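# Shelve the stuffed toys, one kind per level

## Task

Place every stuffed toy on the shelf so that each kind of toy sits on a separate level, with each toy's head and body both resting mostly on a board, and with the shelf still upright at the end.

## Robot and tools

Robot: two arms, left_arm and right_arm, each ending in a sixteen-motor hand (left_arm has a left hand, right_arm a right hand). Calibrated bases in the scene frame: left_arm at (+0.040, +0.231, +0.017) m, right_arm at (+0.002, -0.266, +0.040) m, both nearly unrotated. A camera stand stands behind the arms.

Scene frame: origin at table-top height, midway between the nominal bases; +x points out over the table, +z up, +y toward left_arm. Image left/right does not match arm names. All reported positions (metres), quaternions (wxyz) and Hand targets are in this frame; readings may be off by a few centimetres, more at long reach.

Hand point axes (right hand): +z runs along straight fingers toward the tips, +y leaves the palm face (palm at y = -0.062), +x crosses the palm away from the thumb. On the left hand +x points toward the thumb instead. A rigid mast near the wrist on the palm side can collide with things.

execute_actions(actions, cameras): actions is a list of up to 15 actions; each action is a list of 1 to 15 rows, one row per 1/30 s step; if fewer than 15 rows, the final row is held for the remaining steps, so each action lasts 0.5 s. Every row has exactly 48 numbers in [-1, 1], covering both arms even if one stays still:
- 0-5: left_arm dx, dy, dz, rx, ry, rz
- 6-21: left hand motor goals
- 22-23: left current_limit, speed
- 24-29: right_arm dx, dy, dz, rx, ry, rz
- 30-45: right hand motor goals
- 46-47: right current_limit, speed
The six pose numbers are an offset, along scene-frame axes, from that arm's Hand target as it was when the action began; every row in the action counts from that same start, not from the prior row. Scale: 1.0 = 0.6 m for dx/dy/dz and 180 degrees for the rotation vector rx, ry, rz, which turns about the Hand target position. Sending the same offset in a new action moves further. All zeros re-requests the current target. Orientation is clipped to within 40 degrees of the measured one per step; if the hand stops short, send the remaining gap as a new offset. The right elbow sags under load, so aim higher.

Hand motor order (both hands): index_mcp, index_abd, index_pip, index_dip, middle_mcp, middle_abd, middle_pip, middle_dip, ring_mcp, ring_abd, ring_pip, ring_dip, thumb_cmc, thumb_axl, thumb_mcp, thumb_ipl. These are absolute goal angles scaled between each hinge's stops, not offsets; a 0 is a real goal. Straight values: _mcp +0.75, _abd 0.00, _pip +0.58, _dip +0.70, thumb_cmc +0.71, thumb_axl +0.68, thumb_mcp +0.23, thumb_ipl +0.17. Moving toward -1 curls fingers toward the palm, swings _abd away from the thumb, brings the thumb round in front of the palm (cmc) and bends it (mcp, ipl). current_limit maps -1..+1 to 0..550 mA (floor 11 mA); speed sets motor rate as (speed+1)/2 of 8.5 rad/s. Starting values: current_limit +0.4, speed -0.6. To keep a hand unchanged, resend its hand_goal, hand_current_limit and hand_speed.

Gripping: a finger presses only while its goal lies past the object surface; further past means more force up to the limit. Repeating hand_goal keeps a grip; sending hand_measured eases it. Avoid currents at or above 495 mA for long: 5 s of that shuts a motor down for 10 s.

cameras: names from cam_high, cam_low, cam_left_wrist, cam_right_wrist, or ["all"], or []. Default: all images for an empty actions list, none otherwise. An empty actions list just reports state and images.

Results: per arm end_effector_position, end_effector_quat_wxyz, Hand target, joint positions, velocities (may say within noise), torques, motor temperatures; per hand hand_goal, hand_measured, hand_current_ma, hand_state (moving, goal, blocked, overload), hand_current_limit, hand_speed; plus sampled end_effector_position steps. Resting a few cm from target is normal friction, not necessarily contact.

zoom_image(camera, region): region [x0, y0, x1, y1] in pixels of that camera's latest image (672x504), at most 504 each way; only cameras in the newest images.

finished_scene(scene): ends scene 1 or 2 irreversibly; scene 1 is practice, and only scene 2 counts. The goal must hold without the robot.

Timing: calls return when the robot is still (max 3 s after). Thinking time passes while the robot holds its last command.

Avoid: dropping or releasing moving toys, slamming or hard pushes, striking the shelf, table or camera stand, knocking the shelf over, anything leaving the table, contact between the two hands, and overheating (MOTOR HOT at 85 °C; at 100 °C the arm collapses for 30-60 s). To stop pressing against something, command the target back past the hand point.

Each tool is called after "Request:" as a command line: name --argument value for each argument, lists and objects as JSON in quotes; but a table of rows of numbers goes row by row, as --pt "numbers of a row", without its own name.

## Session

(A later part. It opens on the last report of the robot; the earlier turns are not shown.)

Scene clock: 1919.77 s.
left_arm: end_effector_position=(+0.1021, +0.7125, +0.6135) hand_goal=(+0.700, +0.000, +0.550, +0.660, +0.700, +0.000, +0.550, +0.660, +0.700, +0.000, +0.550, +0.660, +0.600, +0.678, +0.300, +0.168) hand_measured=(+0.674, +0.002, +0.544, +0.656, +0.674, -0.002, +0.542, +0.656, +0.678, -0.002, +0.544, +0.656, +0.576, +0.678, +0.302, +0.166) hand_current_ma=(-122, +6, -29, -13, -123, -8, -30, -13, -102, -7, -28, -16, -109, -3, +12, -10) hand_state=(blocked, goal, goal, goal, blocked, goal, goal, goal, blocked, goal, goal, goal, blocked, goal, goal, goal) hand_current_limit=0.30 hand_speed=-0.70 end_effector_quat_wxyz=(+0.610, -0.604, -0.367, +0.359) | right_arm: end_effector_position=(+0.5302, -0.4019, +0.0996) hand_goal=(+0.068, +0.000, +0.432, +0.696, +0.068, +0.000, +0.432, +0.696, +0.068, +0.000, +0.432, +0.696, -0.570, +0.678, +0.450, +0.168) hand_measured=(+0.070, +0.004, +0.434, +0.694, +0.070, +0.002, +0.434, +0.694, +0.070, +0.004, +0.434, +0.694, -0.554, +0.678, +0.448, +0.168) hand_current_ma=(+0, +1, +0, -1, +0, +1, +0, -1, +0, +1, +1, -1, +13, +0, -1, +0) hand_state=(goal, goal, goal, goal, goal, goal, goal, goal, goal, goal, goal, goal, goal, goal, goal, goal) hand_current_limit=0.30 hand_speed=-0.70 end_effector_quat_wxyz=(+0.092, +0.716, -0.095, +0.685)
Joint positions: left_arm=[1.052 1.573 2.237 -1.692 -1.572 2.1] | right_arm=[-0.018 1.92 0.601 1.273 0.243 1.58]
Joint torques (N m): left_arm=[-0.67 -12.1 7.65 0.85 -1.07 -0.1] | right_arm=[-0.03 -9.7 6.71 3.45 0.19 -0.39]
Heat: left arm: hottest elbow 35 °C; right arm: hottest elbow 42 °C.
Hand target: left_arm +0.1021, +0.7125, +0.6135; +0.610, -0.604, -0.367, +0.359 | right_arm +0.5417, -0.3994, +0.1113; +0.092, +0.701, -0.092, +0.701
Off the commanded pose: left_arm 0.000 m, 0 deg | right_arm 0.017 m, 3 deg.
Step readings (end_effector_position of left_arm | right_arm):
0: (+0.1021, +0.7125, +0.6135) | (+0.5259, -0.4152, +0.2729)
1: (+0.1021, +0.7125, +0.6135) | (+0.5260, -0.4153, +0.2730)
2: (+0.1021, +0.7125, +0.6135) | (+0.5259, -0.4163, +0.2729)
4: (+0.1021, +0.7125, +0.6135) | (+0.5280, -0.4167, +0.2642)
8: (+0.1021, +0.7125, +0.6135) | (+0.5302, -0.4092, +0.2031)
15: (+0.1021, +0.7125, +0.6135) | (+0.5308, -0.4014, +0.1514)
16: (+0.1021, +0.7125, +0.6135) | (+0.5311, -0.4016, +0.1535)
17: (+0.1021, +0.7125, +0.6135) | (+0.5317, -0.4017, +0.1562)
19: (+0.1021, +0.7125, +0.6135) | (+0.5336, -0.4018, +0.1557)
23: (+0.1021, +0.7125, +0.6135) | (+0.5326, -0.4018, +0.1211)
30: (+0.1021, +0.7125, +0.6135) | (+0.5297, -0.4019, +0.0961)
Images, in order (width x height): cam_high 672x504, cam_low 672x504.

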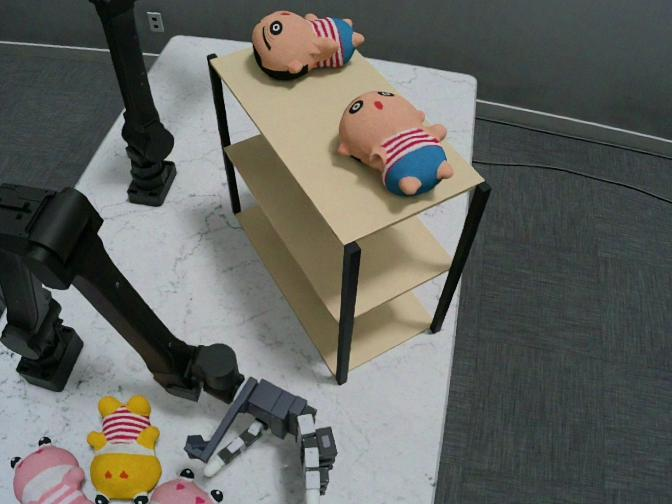

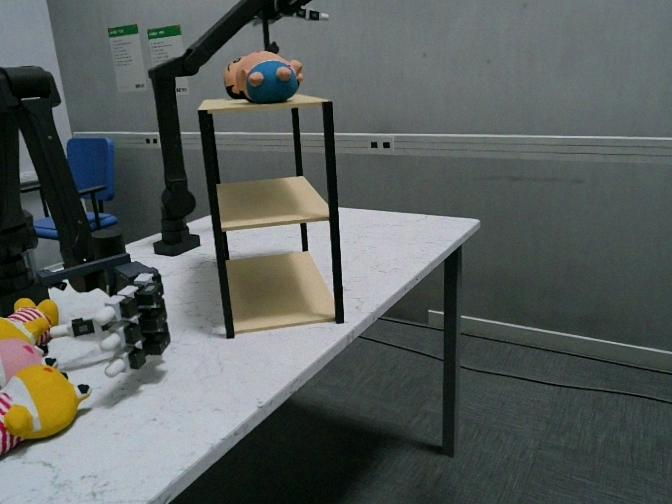

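Request:
execute_actions --actions '[[[0,0,0,0,0,0,0.7,0,0.55,0.66,0.7,0,0.55,0.66,0.7,0,0.55,0.66,0.6,0.678,0.3,0.168,0.3,-0.7,0.015,-0.015,-0.05,-0.0035,-0.0132,0,0.068,0,0.431,0.696,0.068,0,0.431,0.696,0.068,0,0.431,0.696,-0.57,0.678,0.25,0.168,0.1,-0.7]],[[0,0,0,0,0,0,0.7,0,0.55,0.66,0.7,0,0.55,0.66,0.7,0,0.55,0.66,0.6,0.678,0.3,0.168,0.3,-0.7,0,-0.02,0,0,0,0,0.068,0,0.431,0.696,0.068,0,0.431,0.696,0.068,0,0.431,0.696,-0.57,0.678,0.25,0.168,0.1,-0.7]]]' --cameras '["cam_low","cam_high"]'

Request:
zoom_image --camera "cam_low" --region '[0, 240, 200, 480]'

Request:
zoom_image --camera "cam_high" --region '[0, 340, 360, 504]'

Scene clock: 1956.03 s.
left_arm: end_effector_position=(+0.1021, +0.7125, +0.6135) hand_goal=(+0.700, +0.000, +0.550, +0.660, +0.700, +0.000, +0.550, +0.660, +0.700, +0.000, +0.550, +0.660, +0.600, +0.678, +0.300, +0.168) hand_measured=(+0.674, +0.002, +0.544, +0.656, +0.674, -0.002, +0.542, +0.656, +0.678, -0.002, +0.544, +0.656, +0.576, +0.678, +0.302, +0.166) hand_current_ma=(-122, +6, -29, -13, -123, -8, -30, -13, -102, -7, -28, -16, -109, -3, +12, -10) hand_state=(blocked, goal, goal, goal, blocked, goal, goal, goal, blocked, goal, goal, goal, blocked, goal, goal, goal) hand_current_limit=0.30 hand_speed=-0.70 end_effector_quat_wxyz=(+0.610, -0.604, -0.367, +0.359) | right_arm: end_effector_position=(+0.5425, -0.4165, +0.0742) hand_goal=(+0.068, +0.000, +0.432, +0.696, +0.068, +0.000, +0.432, +0.696, +0.068, +0.000, +0.432, +0.696, -0.570, +0.678, +0.250, +0.168) hand_measured=(+0.070, +0.004, +0.434, +0.694, +0.070, +0.002, +0.434, +0.694, +0.070, +0.004, +0.434, +0.694, -0.554, +0.678, +0.252, +0.168) hand_current_ma=(+0, +1, +0, -1, +0, +1, +0, -1, +0, +1, +1, -1, +13, +0, +1, +0) hand_state=(goal, goal, goal, goal, goal, goal, goal, goal, goal, goal, goal, goal, goal, goal, goal, goal) hand_current_limit=0.10 hand_speed=-0.70 end_effector_quat_wxyz=(+0.091, +0.699, -0.090, +0.704)
Joint positions: left_arm=[1.052 1.573 2.237 -1.692 -1.572 2.1] | right_arm=[-0.056 2.062 0.651 1.419 0.197 1.57]
Joint torques (N m): left_arm=[-0.62 -12.16 7.64 0.84 -1.08 -0.1] | right_arm=[-0.91 -10.05 5.7 3.34 -0.11 -0.38]
Heat: left arm: hottest elbow 35 °C; right arm: hottest elbow 39 °C.
Hand target: left_arm +0.1021, +0.7125, +0.6135; +0.610, -0.604, -0.367, +0.359 | right_arm +0.5509, -0.4201, +0.0814; +0.094, +0.686, -0.089, +0.716
Off the commanded pose: left_arm 0.000 m, 0 deg | right_arm 0.012 m, 2 deg.
Step readings (end_effector_position of left_arm | right_arm):
0: (+0.1021, +0.7125, +0.6135) | (+0.5303, -0.4019, +0.0997)
1: (+0.1021, +0.7125, +0.6135) | (+0.5303, -0.4019, +0.0998)
2: (+0.1021, +0.7125, +0.6135) | (+0.5308, -0.4018, +0.1005)
4: (+0.1021, +0.7125, +0.6135) | (+0.5348, -0.4013, +0.1003)
8: (+0.1021, +0.7125, +0.6135) | (+0.5426, -0.4004, +0.0823)
15: (+0.1021, +0.7125, +0.6135) | (+0.5410, -0.4018, +0.0706)
16: (+0.1021, +0.7125, +0.6135) | (+0.5416, -0.4021, +0.0716)
17: (+0.1021, +0.7125, +0.6135) | (+0.5426, -0.4021, +0.0724)
19: (+0.1021, +0.7125, +0.6135) | (+0.5441, -0.4034, +0.0734)
23: (+0.1021, +0.7125, +0.6135) | (+0.5437, -0.4117, +0.0742)
30: (+0.1021, +0.7125, +0.6135) | (+0.5425, -0.4166, +0.0742)
Images, in order (width x height): cam_high 672x504, cam_low 672x504.

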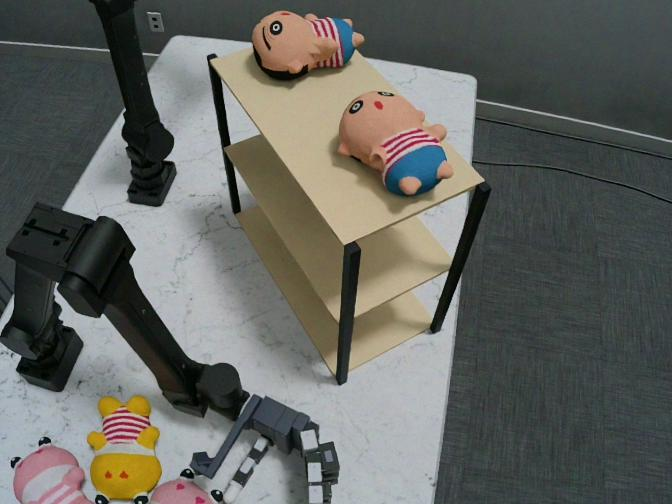

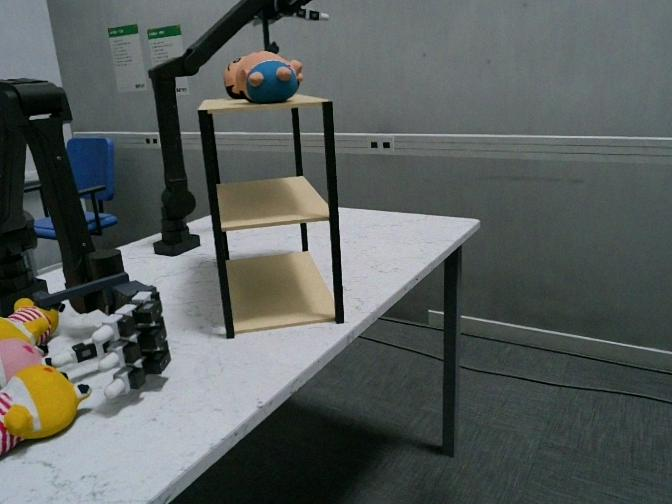

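Scaled by 2.100 from the camera's 672x504 image, which has a finer 960x720 frame.

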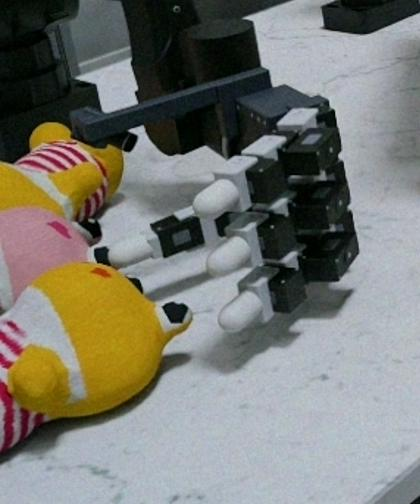

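Scaled by 1.400 from the camera's 672x504 image, which has a finer 960x720 frame.

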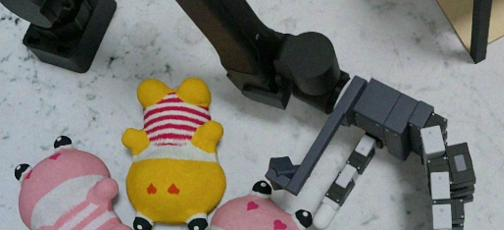

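Request:
execute_actions --actions '[[[0,0,0,0,0,0,0.7,0,0.55,0.66,0.7,0,0.55,0.66,0.7,0,0.55,0.66,0.6,0.678,0.3,0.168,0.3,-0.7,-0.0035,-0.0315,-0.006,0,0,0,0.068,0,0.431,0.696,0.068,0,0.431,0.696,0.068,0,0.431,0.696,-0.57,0.678,0.25,0.168,0.1,-0.7]],[[0,0,0,0,0,0,0.7,0,0.55,0.66,0.7,0,0.55,0.66,0.7,0,0.55,0.66,0.6,0.678,0.3,0.168,0.3,-0.7,-0.0035,-0.0315,-0.006,0,0,0,0.068,0,0.431,0.696,0.068,0,0.431,0.696,0.068,0,0.431,0.696,-0.57,0.678,0.25,0.168,0.1,-0.7]]]' --cameras '["cam_low","cam_high"]'

Request:
zoom_image --camera "cam_low" --region '[0, 240, 200, 480]'

Request:
zoom_image --camera "cam_high" --region '[0, 340, 360, 504]'

Scene clock: 1982.83 s.
left_arm: end_effector_position=(+0.1021, +0.7125, +0.6135) hand_goal=(+0.700, +0.000, +0.550, +0.660, +0.700, +0.000, +0.550, +0.660, +0.700, +0.000, +0.550, +0.660, +0.600, +0.678, +0.300, +0.168) hand_measured=(+0.674, +0.002, +0.544, +0.656, +0.674, -0.002, +0.542, +0.656, +0.678, -0.002, +0.544, +0.656, +0.576, +0.678, +0.302, +0.166) hand_current_ma=(-122, +6, -29, -13, -123, -8, -30, -13, -102, -7, -28, -16, -109, -3, +12, -10) hand_state=(blocked, goal, goal, goal, blocked, goal, goal, goal, blocked, goal, goal, goal, blocked, goal, goal, goal) hand_current_limit=0.30 hand_speed=-0.70 end_effector_quat_wxyz=(+0.610, -0.604, -0.367, +0.359) | right_arm: end_effector_position=(+0.5387, -0.4547, +0.0708) hand_goal=(+0.068, +0.000, +0.432, +0.696, +0.068, +0.000, +0.432, +0.696, +0.068, +0.000, +0.432, +0.696, -0.570, +0.678, +0.250, +0.168) hand_measured=(+0.070, +0.004, +0.434, +0.694, +0.070, +0.002, +0.434, +0.694, +0.070, +0.004, +0.434, +0.694, -0.554, +0.678, +0.252, +0.168) hand_current_ma=(+0, +1, +0, -1, +0, +1, +0, -1, +0, +1, +1, -1, +13, +0, +0, +0) hand_state=(goal, goal, goal, goal, goal, goal, goal, goal, goal, goal, goal, goal, goal, goal, goal, goal) hand_current_limit=0.10 hand_speed=-0.70 end_effector_quat_wxyz=(+0.092, +0.697, -0.091, +0.706)
Joint positions: left_arm=[1.052 1.573 2.237 -1.692 -1.572 2.1] | right_arm=[-0.153 2.078 0.656 1.435 0.103 1.57]
Joint torques (N m): left_arm=[-0.62 -12.16 7.61 0.84 -1.09 -0.09] | right_arm=[-0.79 -9.58 5.71 3.45 -0.11 -0.34]
Heat: left arm: hottest elbow 34 °C; right arm: hottest elbow 39 °C.
Hand target: left_arm +0.1021, +0.7125, +0.6135; +0.610, -0.604, -0.367, +0.359 | right_arm +0.5467, -0.4580, +0.0743; +0.094, +0.686, -0.090, +0.716
Off the commanded pose: left_arm 0.000 m, 0 deg | right_arm 0.009 m, 2 deg.
Step readings (end_effector_position of left_arm | right_arm):
0: (+0.1021, +0.7125, +0.6135) | (+0.5425, -0.4165, +0.0742)
1: (+0.1021, +0.7125, +0.6135) | (+0.5426, -0.4166, +0.0742)
2: (+0.1021, +0.7125, +0.6135) | (+0.5433, -0.4166, +0.0743)
4: (+0.1021, +0.7125, +0.6135) | (+0.5449, -0.4176, +0.0749)
8: (+0.1021, +0.7125, +0.6135) | (+0.5432, -0.4280, +0.0761)
15: (+0.1021, +0.7125, +0.6135) | (+0.5406, -0.4364, +0.0747)
16: (+0.1021, +0.7125, +0.6135) | (+0.5408, -0.4361, +0.0745)
17: (+0.1021, +0.7125, +0.6135) | (+0.5415, -0.4359, +0.0744)
19: (+0.1021, +0.7125, +0.6135) | (+0.5429, -0.4366, +0.0741)
23: (+0.1021, +0.7125, +0.6135) | (+0.5414, -0.4462, +0.0720)
30: (+0.1021, +0.7125, +0.6135) | (+0.5386, -0.4548, +0.0708)
Images, in order (width x height): cam_high 672x504, cam_low 672x504.

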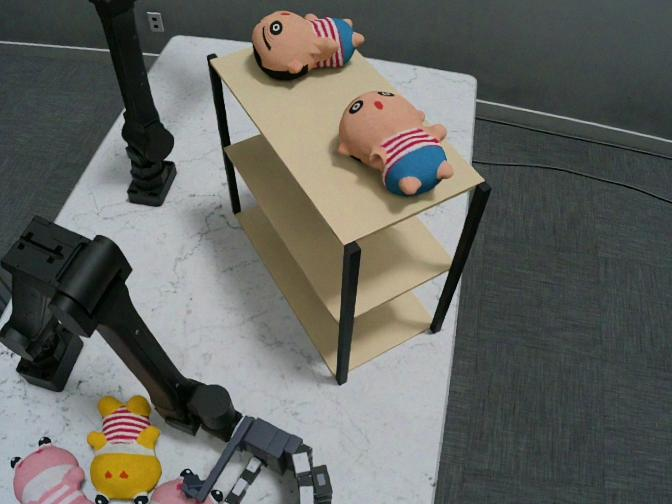

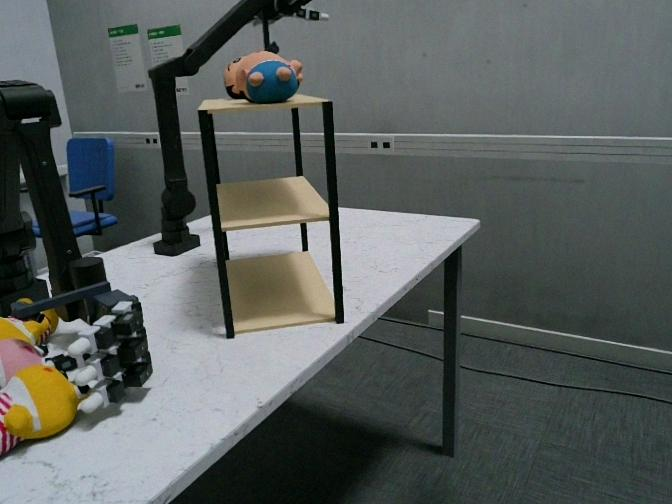

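Scaled by 2.100 from the camera's 672x504 image, which has a finer 960x720 frame.

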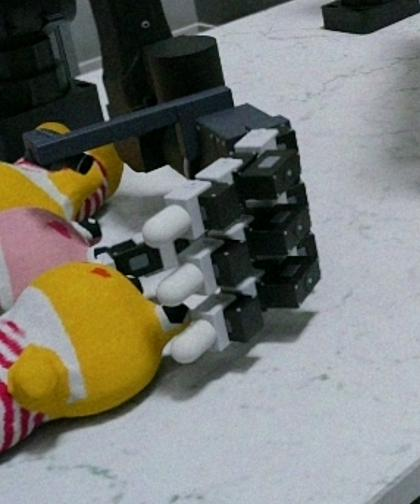

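Scaled by 1.400 from the camera's 672x504 image, which has a finer 960x720 frame.

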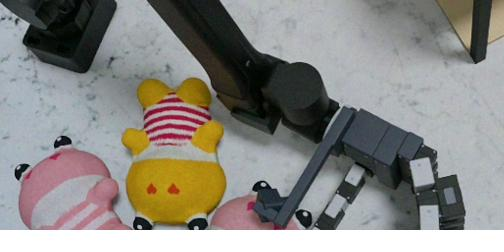

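Request:
execute_actions --actions '[[[0,0,0,0,0,0,0.7,0,0.55,0.66,0.7,0,0.55,0.66,0.7,0,0.55,0.66,0.6,0.678,0.3,0.168,0.3,-0.7,-0.005,-0.0315,-0.006,0,0,0,0.068,0,0.431,0.696,0.068,0,0.431,0.696,0.068,0,0.431,0.696,-0.57,0.678,0.25,0.168,0.1,-0.7]]]' --cameras '["cam_low","cam_high"]'

Request:
zoom_image --camera "cam_low" --region '[0, 240, 200, 480]'

Request:
zoom_image --camera "cam_high" --region '[0, 340, 360, 504]'

Scene clock: 1992.30 s.
left_arm: end_effector_position=(+0.1021, +0.7125, +0.6135) hand_goal=(+0.700, +0.000, +0.550, +0.660, +0.700, +0.000, +0.550, +0.660, +0.700, +0.000, +0.550, +0.660, +0.600, +0.678, +0.300, +0.168) hand_measured=(+0.674, +0.002, +0.544, +0.656, +0.674, -0.002, +0.542, +0.656, +0.678, -0.002, +0.544, +0.656, +0.576, +0.678, +0.302, +0.166) hand_current_ma=(-122, +6, -29, -13, -123, -8, -30, -13, -102, -7, -28, -16, -109, -3, +12, -10) hand_state=(blocked, goal, goal, goal, blocked, goal, goal, goal, blocked, goal, goal, goal, blocked, goal, goal, goal) hand_current_limit=0.30 hand_speed=-0.70 end_effector_quat_wxyz=(+0.610, -0.604, -0.367, +0.359) | right_arm: end_effector_position=(+0.5366, -0.4731, +0.0681) hand_goal=(+0.068, +0.000, +0.432, +0.696, +0.068, +0.000, +0.432, +0.696, +0.068, +0.000, +0.432, +0.696, -0.570, +0.678, +0.250, +0.168) hand_measured=(+0.070, +0.004, +0.434, +0.694, +0.070, +0.002, +0.434, +0.694, +0.070, +0.004, +0.434, +0.694, -0.554, +0.678, +0.250, +0.168) hand_current_ma=(+0, +1, +0, -1, +0, +1, +0, -1, +0, +1, +1, -1, +13, +0, +0, +0) hand_state=(goal, goal, goal, goal, goal, goal, goal, goal, goal, goal, goal, goal, goal, goal, goal, goal) hand_current_limit=0.10 hand_speed=-0.70 end_effector_quat_wxyz=(+0.092, +0.696, -0.090, +0.706)
Joint positions: left_arm=[1.052 1.573 2.237 -1.692 -1.572 2.1] | right_arm=[-0.2 2.091 0.661 1.444 0.055 1.57]
Joint torques (N m): left_arm=[-0.62 -12.1 7.64 0.83 -1.08 -0.1] | right_arm=[-0.79 -9.64 5.53 3.45 -0.12 -0.33]
Heat: left arm: hottest elbow 34 °C; right arm: hottest elbow 39 °C.
Hand target: left_arm +0.1021, +0.7125, +0.6135; +0.610, -0.604, -0.367, +0.359 | right_arm +0.5436, -0.4769, +0.0706; +0.094, +0.686, -0.090, +0.716
Off the commanded pose: left_arm 0.000 m, 0 deg | right_arm 0.008 m, 2 deg.
Step readings (end_effector_position of left_arm | right_arm):
0: (+0.1021, +0.7125, +0.6135) | (+0.5387, -0.4547, +0.0708)
1: (+0.1021, +0.7125, +0.6135) | (+0.5388, -0.4545, +0.0708)
2: (+0.1021, +0.7125, +0.6135) | (+0.5394, -0.4545, +0.0707)
4: (+0.1021, +0.7125, +0.6135) | (+0.5407, -0.4553, +0.0704)
8: (+0.1021, +0.7125, +0.6135) | (+0.5392, -0.4651, +0.0690)
15: (+0.1021, +0.7125, +0.6135) | (+0.5364, -0.4732, +0.0679)
Images, in order (width x height): cam_high 672x504, cam_low 672x504.

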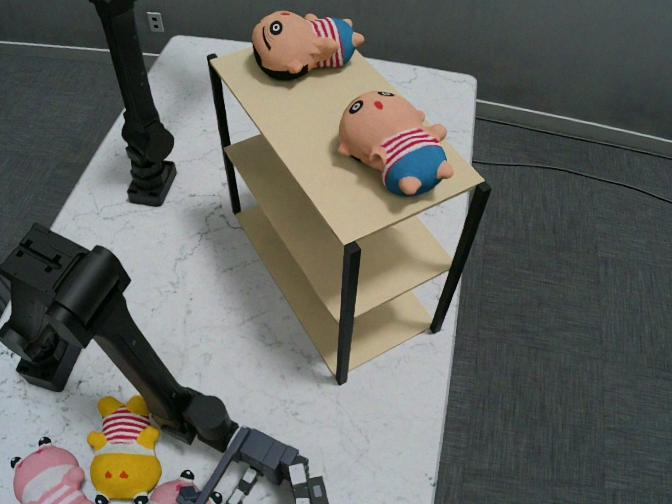

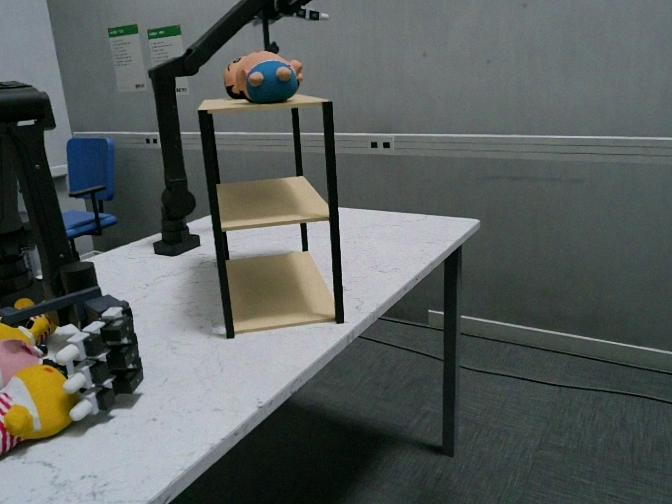

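Scaled by 2.100 from the camera's 672x504 image, which has a finer 960x720 frame.

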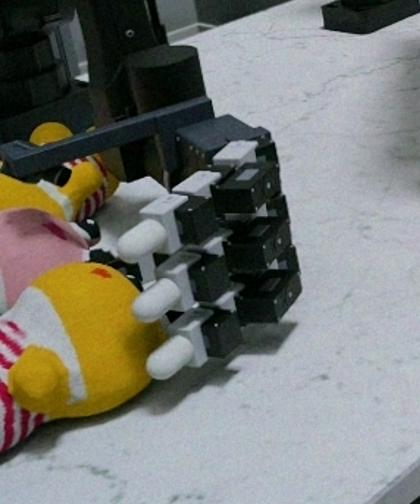

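Scaled by 1.400 from the camera's 672x504 image, which has a finer 960x720 frame.

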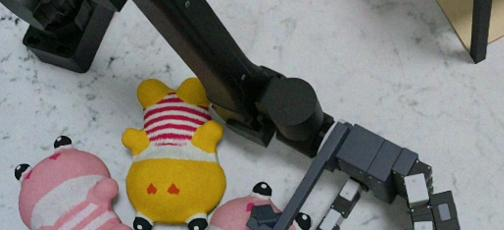

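Request:
execute_actions --actions '[[[0,0,0,0,0,0,0.7,0,0.55,0.66,0.7,0,0.55,0.66,0.7,0,0.55,0.66,0.6,0.678,0.3,0.168,0.3,-0.7,-0.007,-0.032,-0.006,0,0,0,0.068,0,0.431,0.696,0.068,0,0.431,0.696,0.068,0,0.431,0.696,-0.57,0.678,0.25,0.168,0.1,-0.7]]]' --cameras '["cam_low","cam_high"]'

Request:
zoom_image --camera "cam_low" --region '[0, 240, 200, 480]'

Request:
zoom_image --camera "cam_high" --region '[0, 340, 360, 504]'

Scene clock: 1999.47 s.
left_arm: end_effector_position=(+0.1021, +0.7125, +0.6135) hand_goal=(+0.700, +0.000, +0.550, +0.660, +0.700, +0.000, +0.550, +0.660, +0.700, +0.000, +0.550, +0.660, +0.600, +0.678, +0.300, +0.168) hand_measured=(+0.674, +0.002, +0.544, +0.656, +0.674, -0.002, +0.542, +0.656, +0.678, -0.002, +0.544, +0.656, +0.576, +0.678, +0.302, +0.166) hand_current_ma=(-122, +6, -29, -13, -123, -8, -30, -13, -102, -7, -28, -16, -109, -3, +12, -10) hand_state=(blocked, goal, goal, goal, blocked, goal, goal, goal, blocked, goal, goal, goal, blocked, goal, goal, goal) hand_current_limit=0.30 hand_speed=-0.70 end_effector_quat_wxyz=(+0.610, -0.604, -0.367, +0.359) | right_arm: end_effector_position=(+0.5328, -0.4922, +0.0645) hand_goal=(+0.068, +0.000, +0.432, +0.696, +0.068, +0.000, +0.432, +0.696, +0.068, +0.000, +0.432, +0.696, -0.570, +0.678, +0.250, +0.168) hand_measured=(+0.070, +0.004, +0.434, +0.694, +0.070, +0.002, +0.434, +0.694, +0.070, +0.004, +0.434, +0.694, -0.554, +0.678, +0.250, +0.168) hand_current_ma=(+0, +1, +0, -1, +0, +1, +0, -1, +0, +1, +1, -1, +13, +0, +0, +0) hand_state=(goal, goal, goal, goal, goal, goal, goal, goal, goal, goal, goal, goal, goal, goal, goal, goal) hand_current_limit=0.10 hand_speed=-0.70 end_effector_quat_wxyz=(+0.092, +0.696, -0.090, +0.706)
Joint positions: left_arm=[1.052 1.573 2.237 -1.692 -1.572 2.1] | right_arm=[-0.248 2.103 0.666 1.452 0.007 1.57]
Joint torques (N m): left_arm=[-0.62 -12.1 7.65 0.85 -1.08 -0.09] | right_arm=[-0.85 -9.76 5.44 3.48 -0.11 -0.31]
Heat: left arm: hottest elbow 34 °C; right arm: hottest elbow 38 °C.
Hand target: left_arm +0.1021, +0.7125, +0.6135; +0.610, -0.604, -0.367, +0.359 | right_arm +0.5395, -0.4961, +0.0671; +0.094, +0.686, -0.090, +0.716
Off the commanded pose: left_arm 0.000 m, 0 deg | right_arm 0.008 m, 2 deg.
Step readings (end_effector_position of left_arm | right_arm):
0: (+0.1021, +0.7125, +0.6135) | (+0.5366, -0.4731, +0.0681)
1: (+0.1021, +0.7125, +0.6135) | (+0.5367, -0.4730, +0.0681)
2: (+0.1021, +0.7125, +0.6135) | (+0.5373, -0.4729, +0.0681)
4: (+0.1021, +0.7125, +0.6135) | (+0.5384, -0.4738, +0.0677)
8: (+0.1021, +0.7125, +0.6135) | (+0.5354, -0.4835, +0.0656)
15: (+0.1021, +0.7125, +0.6135) | (+0.5324, -0.4923, +0.0643)
Images, in order (width x height): cam_high 672x504, cam_low 672x504.

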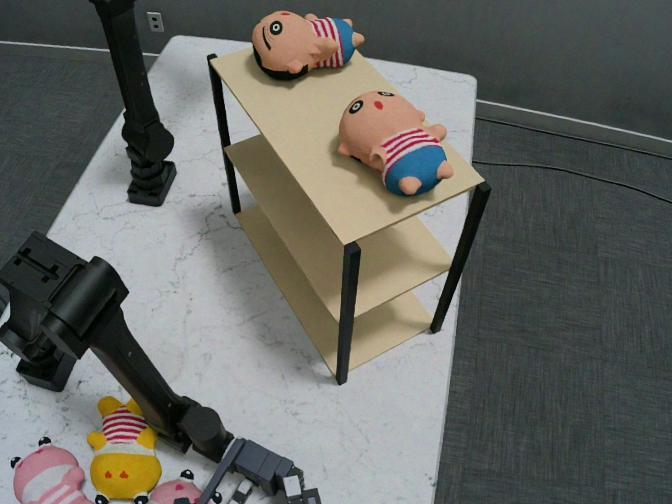

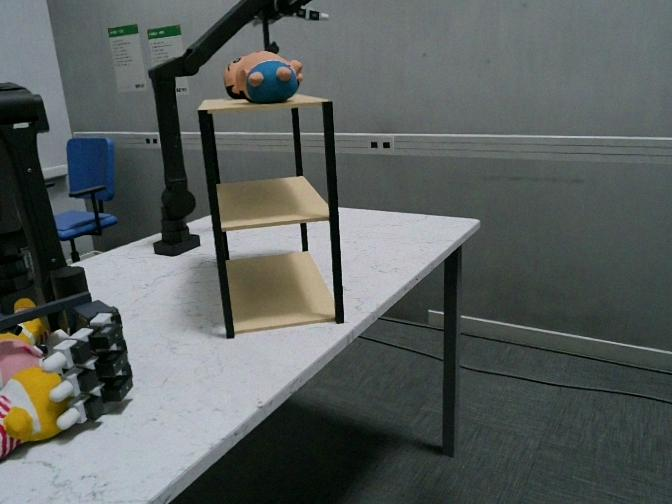

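Scaled by 2.100 from the camera's 672x504 image, which has a finer 960x720 frame.

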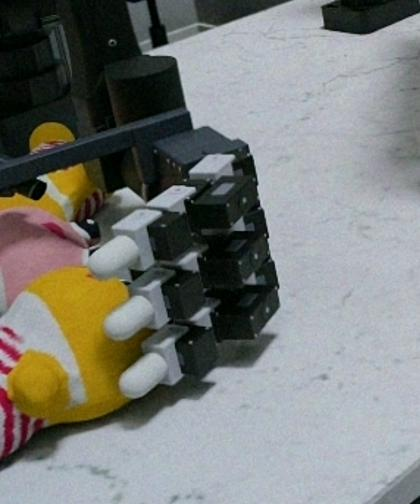

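Scaled by 1.400 from the camera's 672x504 image, which has a finer 960x720 frame.

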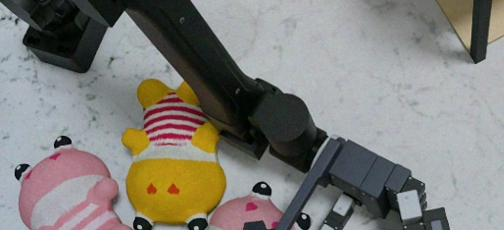

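Request:
execute_actions --actions '[[[0,0,0,0,0,0,0.7,0,0.55,0.66,0.7,0,0.55,0.66,0.7,0,0.55,0.66,0.6,0.678,0.3,0.168,0.3,-0.7,-0.003,-0.017,-0.003,0,0,0,0.0,0,0.431,0.696,0.0,0,0.431,0.696,0.068,0,0.431,0.696,-0.57,0.678,0.25,0.168,0.1,-0.75]],[[0,0,0,0,0,0,0.7,0,0.55,0.66,0.7,0,0.55,0.66,0.7,0,0.55,0.66,0.6,0.678,0.3,0.168,0.3,-0.7,0,0,0,0,0,0,-0.15,0,0.431,0.68,-0.15,0,0.431,0.68,0.0,0,0.431,0.696,-0.57,0.678,0.2,0.168,0.1,-0.75]],[[0,0,0,0,0,0,0.7,0,0.55,0.66,0.7,0,0.55,0.66,0.7,0,0.55,0.66,0.6,0.678,0.3,0.168,0.3,-0.7,0,0,0,0,0,0,-0.25,0,0.42,0.66,-0.25,0,0.42,0.66,-0.1,0,0.431,0.68,-0.57,0.678,0.13,0.15,0.1,-0.75]]]' --cameras '["cam_low","cam_high"]'

Request:
zoom_image --camera "cam_low" --region '[0, 240, 200, 480]'

Scene clock: 2014.57 s.
left_arm: end_effector_position=(+0.1021, +0.7125, +0.6135) hand_goal=(+0.700, +0.000, +0.550, +0.660, +0.700, +0.000, +0.550, +0.660, +0.700, +0.000, +0.550, +0.660, +0.600, +0.678, +0.300, +0.168) hand_measured=(+0.674, +0.002, +0.544, +0.656, +0.674, -0.002, +0.542, +0.656, +0.678, -0.002, +0.544, +0.656, +0.576, +0.678, +0.302, +0.166) hand_current_ma=(-122, +6, -29, -13, -123, -8, -30, -13, -102, -7, -28, -16, -109, -3, +12, -10) hand_state=(blocked, goal, goal, goal, blocked, goal, goal, goal, blocked, goal, goal, goal, blocked, goal, goal, goal) hand_current_limit=0.30 hand_speed=-0.70 end_effector_quat_wxyz=(+0.610, -0.604, -0.367, +0.359) | right_arm: end_effector_position=(+0.5329, -0.4992, +0.0634) hand_goal=(-0.250, +0.000, +0.420, +0.660, -0.250, +0.000, +0.420, +0.660, -0.100, +0.000, +0.432, +0.680, -0.570, +0.678, +0.130, +0.150) hand_measured=(-0.130, +0.004, +0.452, +0.690, -0.232, +0.002, +0.430, +0.666, -0.098, +0.004, +0.434, +0.682, -0.554, +0.678, +0.206, +0.182) hand_current_ma=(+302, +1, +37, +33, +15, +1, +6, +2, +1, +1, +1, +1, +13, +0, +227, +55) hand_state=(blocked, goal, blocked, blocked, goal, goal, goal, goal, goal, goal, goal, goal, goal, goal, blocked, blocked) hand_current_limit=0.10 hand_speed=-0.75 end_effector_quat_wxyz=(+0.090, +0.696, -0.087, +0.707)
Joint positions: left_arm=[1.052 1.573 2.237 -1.692 -1.572 2.1] | right_arm=[-0.269 2.109 0.67 1.455 -0.021 1.57]
Joint torques (N m): left_arm=[-0.67 -12.16 7.64 0.85 -1.08 -0.1] | right_arm=[-1.14 -9.7 5.35 3.41 -0.03 -0.33]
Heat: left arm: hottest elbow 34 °C; right arm: hottest elbow 38 °C.
Hand target: left_arm +0.1021, +0.7125, +0.6135; +0.610, -0.604, -0.367, +0.359 | right_arm +0.5377, -0.5064, +0.0652; +0.094, +0.686, -0.090, +0.716
Off the commanded pose: left_arm 0.000 m, 0 deg | right_arm 0.009 m, 2 deg.
Step readings (end_effector_position of left_arm | right_arm):
0: (+0.1021, +0.7125, +0.6135) | (+0.5328, -0.4922, +0.0645)
1: (+0.1021, +0.7125, +0.6135) | (+0.5329, -0.4921, +0.0645)
2: (+0.1021, +0.7125, +0.6135) | (+0.5333, -0.4918, +0.0643)
4: (+0.1021, +0.7125, +0.6135) | (+0.5337, -0.4921, +0.0641)
8: (+0.1021, +0.7125, +0.6135) | (+0.5332, -0.4957, +0.0633)
15: (+0.1021, +0.7125, +0.6135) | (+0.5327, -0.4995, +0.0638)
16: (+0.1021, +0.7125, +0.6135) | (+0.5327, -0.4995, +0.0638)
17: (+0.1021, +0.7125, +0.6135) | (+0.5328, -0.4994, +0.0638)
19: (+0.1021, +0.7125, +0.6135) | (+0.5328, -0.4993, +0.0638)
23: (+0.1021, +0.7125, +0.6135) | (+0.5328, -0.4993, +0.0636)
30: (+0.1021, +0.7125, +0.6135) | (+0.5328, -0.4993, +0.0634)
31: (+0.1021, +0.7125, +0.6135) | (+0.5328, -0.4993, +0.0634)
32: (+0.1021, +0.7125, +0.6135) | (+0.5329, -0.4992, +0.0634)
34: (+0.1021, +0.7125, +0.6135) | (+0.5329, -0.4992, +0.0634)
38: (+0.1021, +0.7125, +0.6135) | (+0.5329, -0.4992, +0.0634)
45: (+0.1021, +0.7125, +0.6135) | (+0.5329, -0.4992, +0.0634)
Images, in order (width x height): cam_high 672x504, cam_low 672x504.

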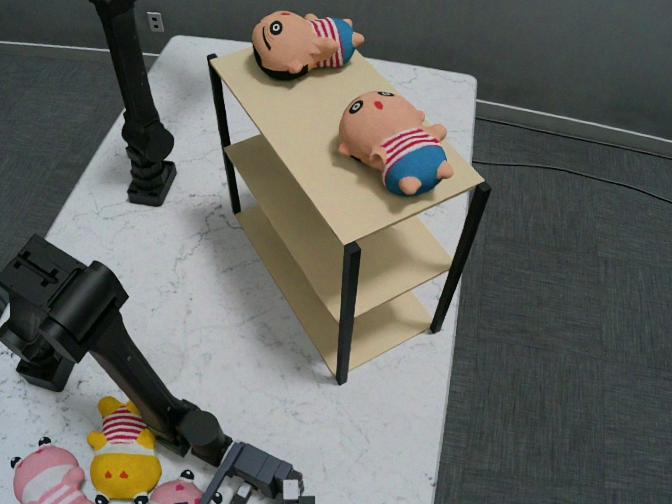

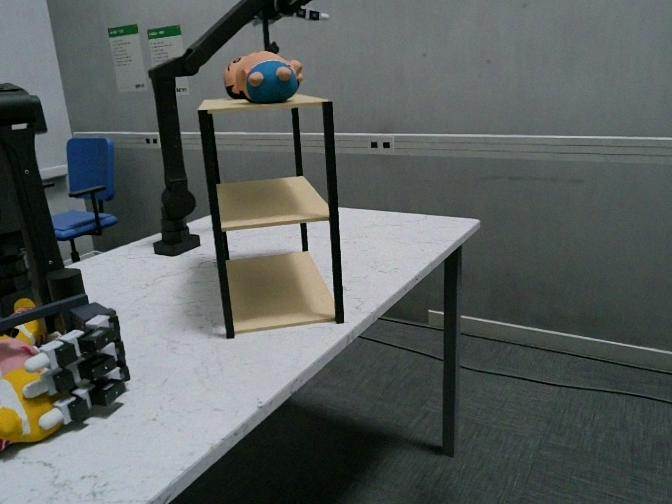

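Scaled by 2.100 from the camera's 672x504 image, which has a finer 960x720 frame.

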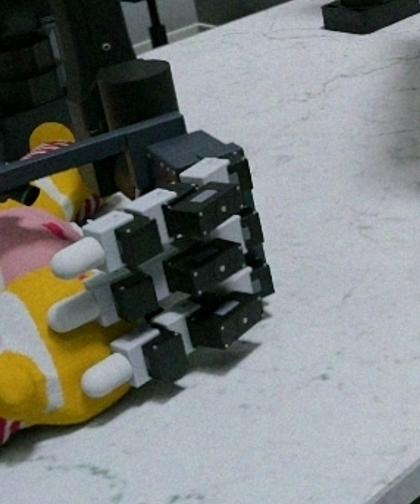

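Request:
execute_actions --actions '[[[0,0,0,0,0,0,0.7,0,0.55,0.66,0.7,0,0.55,0.66,0.7,0,0.55,0.66,0.6,0.678,0.3,0.168,0.3,-0.7,0,0,0,0,0,0,-0.35,0,0.4,0.6,-0.33,0,0.41,0.64,-0.2,0,0.431,0.66,-0.57,0.678,0.06,0.12,0.2,-0.75]],[[0,0,0,0,0,0,0.7,0,0.55,0.66,0.7,0,0.55,0.66,0.7,0,0.55,0.66,0.6,0.678,0.3,0.168,0.3,-0.7,0,0,0,0,0,0,-0.45,0,0.37,0.57,-0.4,0,0.4,0.62,-0.25,0,0.431,0.66,-0.57,0.678,0.0,0.08,0.35,-0.75]]]' --cameras '["cam_low","cam_high"]'

Request:
zoom_image --camera "cam_low" --region '[0, 240, 200, 480]'

Scene clock: 2022.00 s.
left_arm: end_effector_position=(+0.1021, +0.7125, +0.6135) hand_goal=(+0.700, +0.000, +0.550, +0.660, +0.700, +0.000, +0.550, +0.660, +0.700, +0.000, +0.550, +0.660, +0.600, +0.678, +0.300, +0.168) hand_measured=(+0.674, +0.002, +0.544, +0.656, +0.674, -0.002, +0.542, +0.656, +0.678, -0.002, +0.544, +0.656, +0.576, +0.678, +0.302, +0.166) hand_current_ma=(-122, +6, -29, -13, -123, -8, -30, -13, -102, -7, -28, -16, -109, -3, +12, -10) hand_state=(blocked, goal, goal, goal, blocked, goal, goal, goal, blocked, goal, goal, goal, blocked, goal, goal, goal) hand_current_limit=0.30 hand_speed=-0.70 end_effector_quat_wxyz=(+0.610, -0.604, -0.367, +0.359) | right_arm: end_effector_position=(+0.5327, -0.4992, +0.0627) hand_goal=(-0.450, +0.000, +0.370, +0.570, -0.400, +0.000, +0.400, +0.620, -0.250, +0.000, +0.432, +0.660, -0.570, +0.678, +0.000, +0.080) hand_measured=(-0.150, -0.002, +0.442, +0.614, -0.324, +0.004, +0.428, +0.644, -0.248, +0.004, +0.434, +0.664, -0.548, +0.680, +0.202, +0.146) hand_current_ma=(+371, -1, +134, +59, +164, +1, +29, +22, +1, +1, +1, +1, +19, +0, +371, +189) hand_state=(blocked, goal, blocked, blocked, blocked, goal, blocked, blocked, goal, goal, goal, goal, blocked, goal, blocked, blocked) hand_current_limit=0.35 hand_speed=-0.75 end_effector_quat_wxyz=(+0.090, +0.696, -0.087, +0.707)
Joint positions: left_arm=[1.052 1.573 2.237 -1.692 -1.572 2.1] | right_arm=[-0.269 2.11 0.67 1.455 -0.021 1.57]
Joint torques (N m): left_arm=[-0.62 -12.22 7.62 0.84 -1.08 -0.1] | right_arm=[-1.14 -9.76 5.31 3.37 -0.03 -0.34]
Heat: left arm: hottest elbow 34 °C; right arm: hottest elbow 38 °C.
Hand target: left_arm +0.1021, +0.7125, +0.6135; +0.610, -0.604, -0.367, +0.359 | right_arm +0.5377, -0.5064, +0.0651; +0.094, +0.686, -0.090, +0.716
Off the commanded pose: left_arm 0.000 m, 0 deg | right_arm 0.009 m, 2 deg.
Step readings (end_effector_position of left_arm | right_arm):
0: (+0.1021, +0.7125, +0.6135) | (+0.5329, -0.4992, +0.0634)
1: (+0.1021, +0.7125, +0.6135) | (+0.5329, -0.4992, +0.0634)
2: (+0.1021, +0.7125, +0.6135) | (+0.5329, -0.4992, +0.0634)
4: (+0.1021, +0.7125, +0.6135) | (+0.5329, -0.4992, +0.0634)
8: (+0.1021, +0.7125, +0.6135) | (+0.5328, -0.4992, +0.0632)
15: (+0.1021, +0.7125, +0.6135) | (+0.5328, -0.4992, +0.0632)
16: (+0.1021, +0.7125, +0.6135) | (+0.5328, -0.4992, +0.0632)
17: (+0.1021, +0.7125, +0.6135) | (+0.5328, -0.4992, +0.0632)
19: (+0.1021, +0.7125, +0.6135) | (+0.5328, -0.4992, +0.0632)
23: (+0.1021, +0.7125, +0.6135) | (+0.5328, -0.4992, +0.0630)
30: (+0.1021, +0.7125, +0.6135) | (+0.5327, -0.4992, +0.0627)
Images, in order (width x height): cam_high 672x504, cam_low 672x504.

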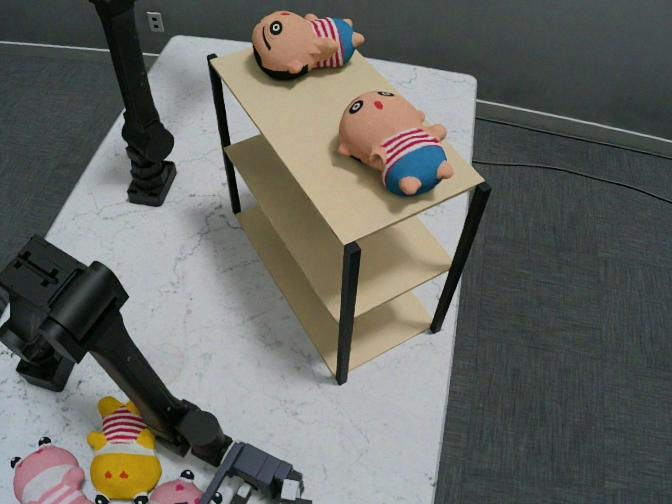

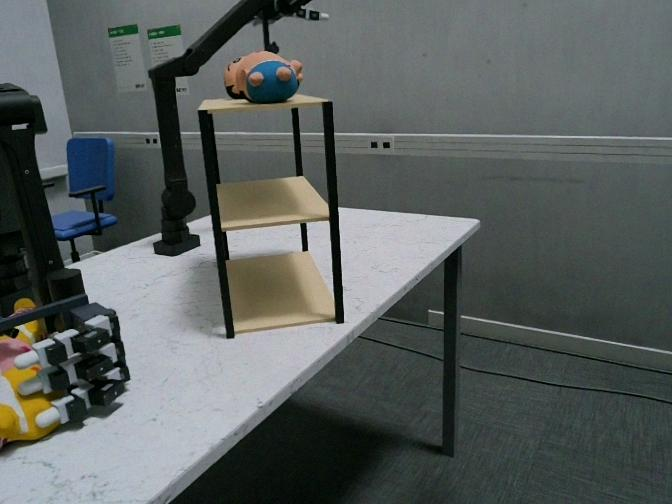

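Scaled by 2.100 from the camera's 672x504 image, which has a finer 960x720 frame.

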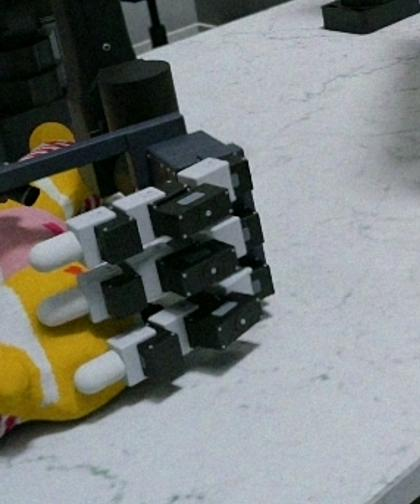

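Request:
execute_actions --actions '[[[0,0,0,0,0,0,0.7,0,0.55,0.66,0.7,0,0.55,0.66,0.7,0,0.55,0.66,0.6,0.678,0.3,0.168,0.3,-0.7,0,0,0.05,0,0,0,-0.5,0,0.35,0.55,-0.42,0,0.4,0.62,-0.25,0,0.431,0.66,-0.57,0.678,-0.03,0.06,0.4,-0.75]],[[0,0,0,0,0,0,0.7,0,0.55,0.66,0.7,0,0.55,0.66,0.7,0,0.55,0.66,0.6,0.678,0.3,0.168,0.3,-0.7,0,0,0.05,0,0,0,-0.5,0,0.35,0.55,-0.42,0,0.4,0.62,-0.25,0,0.431,0.66,-0.57,0.678,-0.03,0.06,0.4,-0.75]]]' --cameras '["cam_low","cam_high"]'

Request:
zoom_image --camera "cam_low" --region '[0, 240, 200, 480]'

Scene clock: 2031.40 s.
left_arm: end_effector_position=(+0.1021, +0.7125, +0.6135) hand_goal=(+0.700, +0.000, +0.550, +0.660, +0.700, +0.000, +0.550, +0.660, +0.700, +0.000, +0.550, +0.660, +0.600, +0.678, +0.300, +0.168) hand_measured=(+0.674, +0.002, +0.544, +0.656, +0.674, -0.002, +0.542, +0.656, +0.678, -0.002, +0.544, +0.656, +0.576, +0.678, +0.302, +0.166) hand_current_ma=(-122, +6, -29, -13, -123, -8, -30, -13, -102, -7, -28, -16, -109, -3, +12, -10) hand_state=(blocked, goal, goal, goal, blocked, goal, goal, goal, blocked, goal, goal, goal, blocked, goal, goal, goal) hand_current_limit=0.30 hand_speed=-0.70 end_effector_quat_wxyz=(+0.610, -0.604, -0.367, +0.359) | right_arm: end_effector_position=(+0.5405, -0.5012, +0.1275) hand_goal=(-0.500, +0.000, +0.350, +0.550, -0.420, +0.000, +0.400, +0.620, -0.250, +0.000, +0.432, +0.660, -0.570, +0.678, -0.030, +0.060) hand_measured=(-0.152, -0.002, +0.430, +0.598, -0.342, +0.006, +0.428, +0.644, -0.248, +0.004, +0.434, +0.664, -0.538, +0.680, +0.202, +0.132) hand_current_ma=(+385, +0, +157, +69, +168, +2, +29, +22, +0, +1, +1, +1, +36, +0, +385, +221) hand_state=(blocked, goal, blocked, blocked, blocked, goal, blocked, blocked, goal, goal, goal, goal, blocked, goal, blocked, blocked) hand_current_limit=0.40 hand_speed=-0.75 end_effector_quat_wxyz=(+0.090, +0.681, -0.087, +0.721)
Joint positions: left_arm=[1.052 1.573 2.237 -1.692 -1.572 2.1] | right_arm=[-0.269 1.929 0.661 1.325 -0.021 1.575]
Joint torques (N m): left_arm=[-0.62 -12.16 7.64 0.85 -1.07 -0.1] | right_arm=[-1.2 -10.64 4.89 1.87 -0.04 -0.39]
Heat: left arm: hottest elbow 34 °C; right arm: hottest elbow 38 °C.
Hand target: left_arm +0.1021, +0.7125, +0.6135; +0.610, -0.604, -0.367, +0.359 | right_arm +0.5376, -0.5064, +0.1251; +0.094, +0.686, -0.090, +0.716
Off the commanded pose: left_arm 0.000 m, 0 deg | right_arm 0.006 m, 1 deg.
Step readings (end_effector_position of left_arm | right_arm):
0: (+0.1021, +0.7125, +0.6135) | (+0.5327, -0.4992, +0.0627)
1: (+0.1021, +0.7125, +0.6135) | (+0.5327, -0.4992, +0.0627)
2: (+0.1021, +0.7125, +0.6135) | (+0.5328, -0.4992, +0.0632)
4: (+0.1021, +0.7125, +0.6135) | (+0.5335, -0.4994, +0.0658)
8: (+0.1021, +0.7125, +0.6135) | (+0.5371, -0.5003, +0.0835)
15: (+0.1021, +0.7125, +0.6135) | (+0.5392, -0.5009, +0.0975)
16: (+0.1021, +0.7125, +0.6135) | (+0.5392, -0.5009, +0.0968)
17: (+0.1021, +0.7125, +0.6135) | (+0.5393, -0.5009, +0.0960)
19: (+0.1021, +0.7125, +0.6135) | (+0.5387, -0.5007, +0.0968)
23: (+0.1021, +0.7125, +0.6135) | (+0.5393, -0.5009, +0.1154)
30: (+0.1021, +0.7125, +0.6135) | (+0.5406, -0.5012, +0.1289)
Images, in order (width x height): cam_high 672x504, cam_low 672x504.

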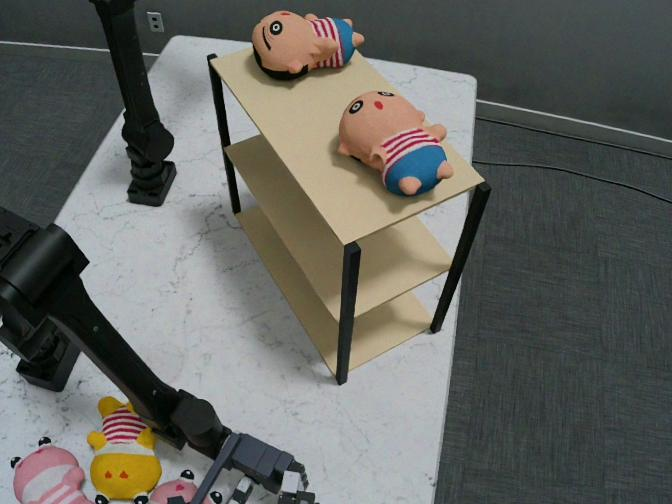

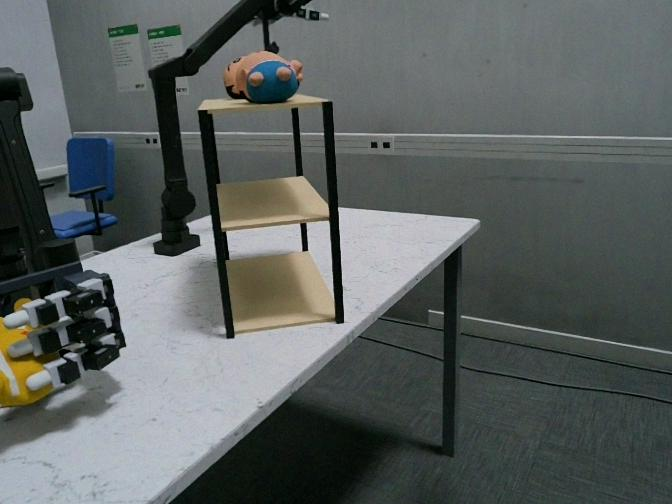

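Scaled by 2.100 from the camera's 672x504 image, which has a finer 960x720 frame.

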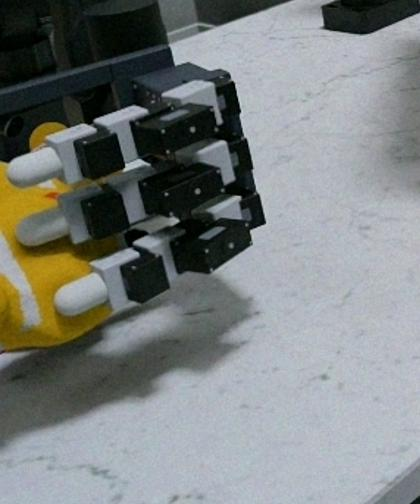

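Request:
execute_actions --actions '[[[0,0,0,0,0,0,0.7,0,0.55,0.66,0.7,0,0.55,0.66,0.7,0,0.55,0.66,0.6,0.678,0.3,0.168,0.3,-0.7,0,0,0.15,0,0,0,-0.5,0,0.35,0.55,-0.42,0,0.4,0.62,-0.25,0,0.431,0.66,-0.57,0.678,-0.03,0.06,0.4,-0.75]],[[0,0,0,0,0,0,0.7,0,0.55,0.66,0.7,0,0.55,0.66,0.7,0,0.55,0.66,0.6,0.678,0.3,0.168,0.3,-0.7,-0.063,0.168,0.1,0,0,0.083,-0.5,0,0.35,0.55,-0.42,0,0.4,0.62,-0.25,0,0.431,0.66,-0.57,0.678,-0.03,0.06,0.4,-0.75]],[[0,0,0,0,0,0,0.7,0,0.55,0.66,0.7,0,0.55,0.66,0.7,0,0.55,0.66,0.6,0.678,0.3,0.168,0.3,-0.7,-0.063,0.168,0.05,0,0,0.083,-0.5,0,0.35,0.55,-0.42,0,0.4,0.62,-0.25,0,0.431,0.66,-0.57,0.678,-0.03,0.06,0.4,-0.75]]]' --cameras '["cam_low","cam_high"]'

Scene clock: 2054.43 s.
left_arm: end_effector_position=(+0.1021, +0.7125, +0.6135) hand_goal=(+0.700, +0.000, +0.550, +0.660, +0.700, +0.000, +0.550, +0.660, +0.700, +0.000, +0.550, +0.660, +0.600, +0.678, +0.300, +0.168) hand_measured=(+0.674, +0.002, +0.544, +0.656, +0.674, -0.002, +0.542, +0.656, +0.678, -0.002, +0.544, +0.656, +0.576, +0.678, +0.302, +0.166) hand_current_ma=(-122, +6, -29, -13, -123, -8, -30, -13, -102, -7, -28, -16, -109, -3, +12, -10) hand_state=(blocked, goal, goal, goal, blocked, goal, goal, goal, blocked, goal, goal, goal, blocked, goal, goal, goal) hand_current_limit=0.30 hand_speed=-0.70 end_effector_quat_wxyz=(+0.610, -0.604, -0.367, +0.359) | right_arm: end_effector_position=(+0.4616, -0.3089, +0.3029) hand_goal=(-0.500, +0.000, +0.350, +0.550, -0.420, +0.000, +0.400, +0.620, -0.250, +0.000, +0.432, +0.660, -0.570, +0.678, -0.030, +0.060) hand_measured=(-0.152, +0.002, +0.430, +0.598, -0.348, +0.004, +0.428, +0.642, -0.250, +0.004, +0.434, +0.664, -0.534, +0.680, +0.202, +0.132) hand_current_ma=(+385, +0, +156, +69, +148, +1, +29, +20, +0, +1, +0, +1, +44, +1, +385, +218) hand_state=(blocked, goal, blocked, blocked, blocked, goal, blocked, blocked, goal, goal, goal, goal, blocked, goal, blocked, blocked) hand_current_limit=0.40 hand_speed=-0.75 end_effector_quat_wxyz=(-0.093, +0.685, +0.086, +0.717)
Joint positions: left_arm=[1.052 1.573 2.237 -1.692 -1.572 2.1] | right_arm=[-0.011 1.013 0.42 0.641 -0.269 1.588]
Joint torques (N m): left_arm=[-0.62 -12.16 7.64 0.85 -1.07 -0.1] | right_arm=[0.21 -4.01 10.81 1.84 0.12 -0.41]
Heat: left arm: hottest elbow 34 °C; right arm: hottest elbow 38 °C.
Hand target: left_arm +0.1021, +0.7125, +0.6135; +0.610, -0.604, -0.367, +0.359 | right_arm +0.4621, -0.3048, +0.3053; -0.094, +0.686, +0.090, +0.716
Off the commanded pose: left_arm 0.000 m, 0 deg | right_arm 0.005 m, 1 deg.
Step readings (end_effector_position of left_arm | right_arm):
0: (+0.1021, +0.7125, +0.6135) | (+0.5405, -0.5012, +0.1275)
1: (+0.1021, +0.7125, +0.6135) | (+0.5405, -0.5012, +0.1275)
2: (+0.1021, +0.7125, +0.6135) | (+0.5405, -0.5012, +0.1273)
4: (+0.1021, +0.7125, +0.6135) | (+0.5383, -0.5005, +0.1337)
8: (+0.1021, +0.7125, +0.6135) | (+0.5360, -0.4999, +0.1878)
15: (+0.1021, +0.7125, +0.6135) | (+0.5322, -0.4988, +0.2222)
16: (+0.1021, +0.7125, +0.6135) | (+0.5325, -0.4983, +0.2193)
17: (+0.1021, +0.7125, +0.6135) | (+0.5341, -0.4937, +0.2170)
19: (+0.1021, +0.7125, +0.6135) | (+0.5283, -0.4767, +0.2168)
23: (+0.1021, +0.7125, +0.6135) | (+0.5085, -0.4332, +0.2463)
30: (+0.1021, +0.7125, +0.6135) | (+0.5007, -0.4085, +0.2878)
31: (+0.1021, +0.7125, +0.6135) | (+0.5006, -0.4078, +0.2859)
32: (+0.1021, +0.7125, +0.6135) | (+0.5003, -0.4033, +0.2833)
34: (+0.1021, +0.7125, +0.6135) | (+0.4931, -0.3824, +0.2782)
38: (+0.1021, +0.7125, +0.6135) | (+0.4729, -0.3298, +0.2885)
45: (+0.1021, +0.7125, +0.6135) | (+0.4620, -0.3083, +0.3087)
Images, in order (width x height): cam_high 672x504, cam_low 672x504.

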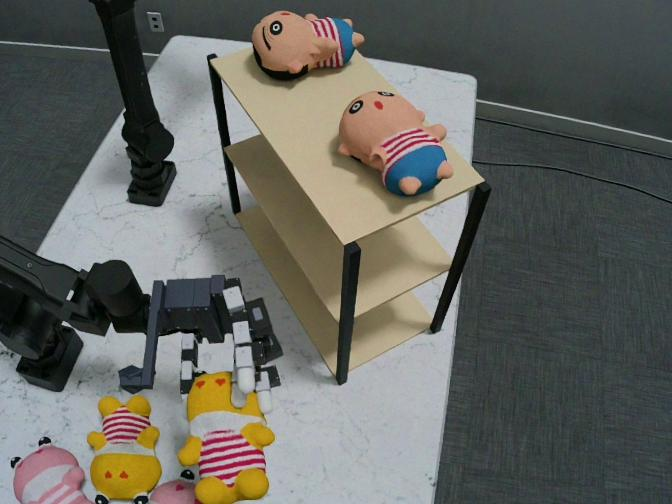

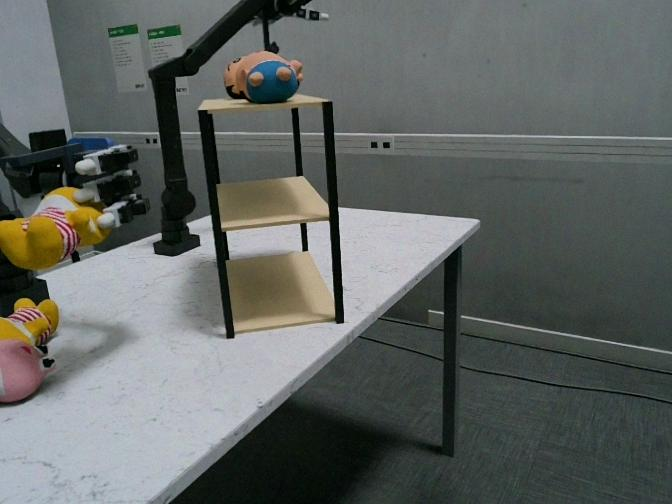

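Request:
zoom_image --camera "cam_low" --region '[0, 100, 200, 300]'

Request:
zoom_image --camera "cam_high" --region '[80, 250, 330, 504]'

Scaled by 2.520 from the camera's 672x504 image, which has a finer 960x720 frame.

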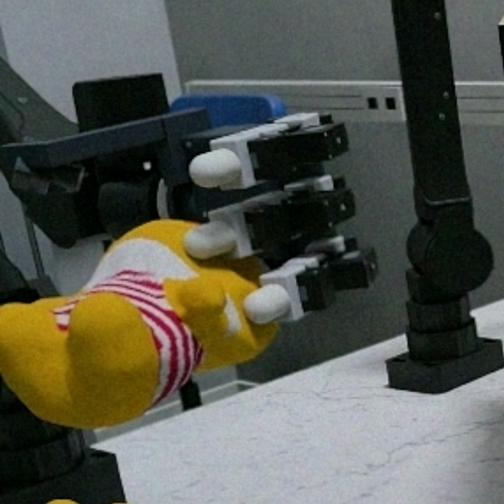

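Scaled by 1.984 from the camera's 672x504 image, which has a finer 960x720 frame.

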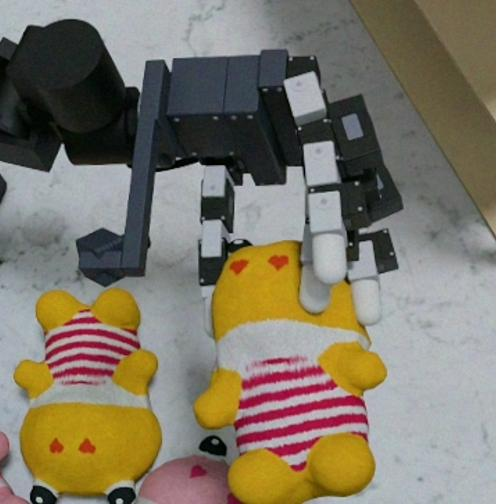

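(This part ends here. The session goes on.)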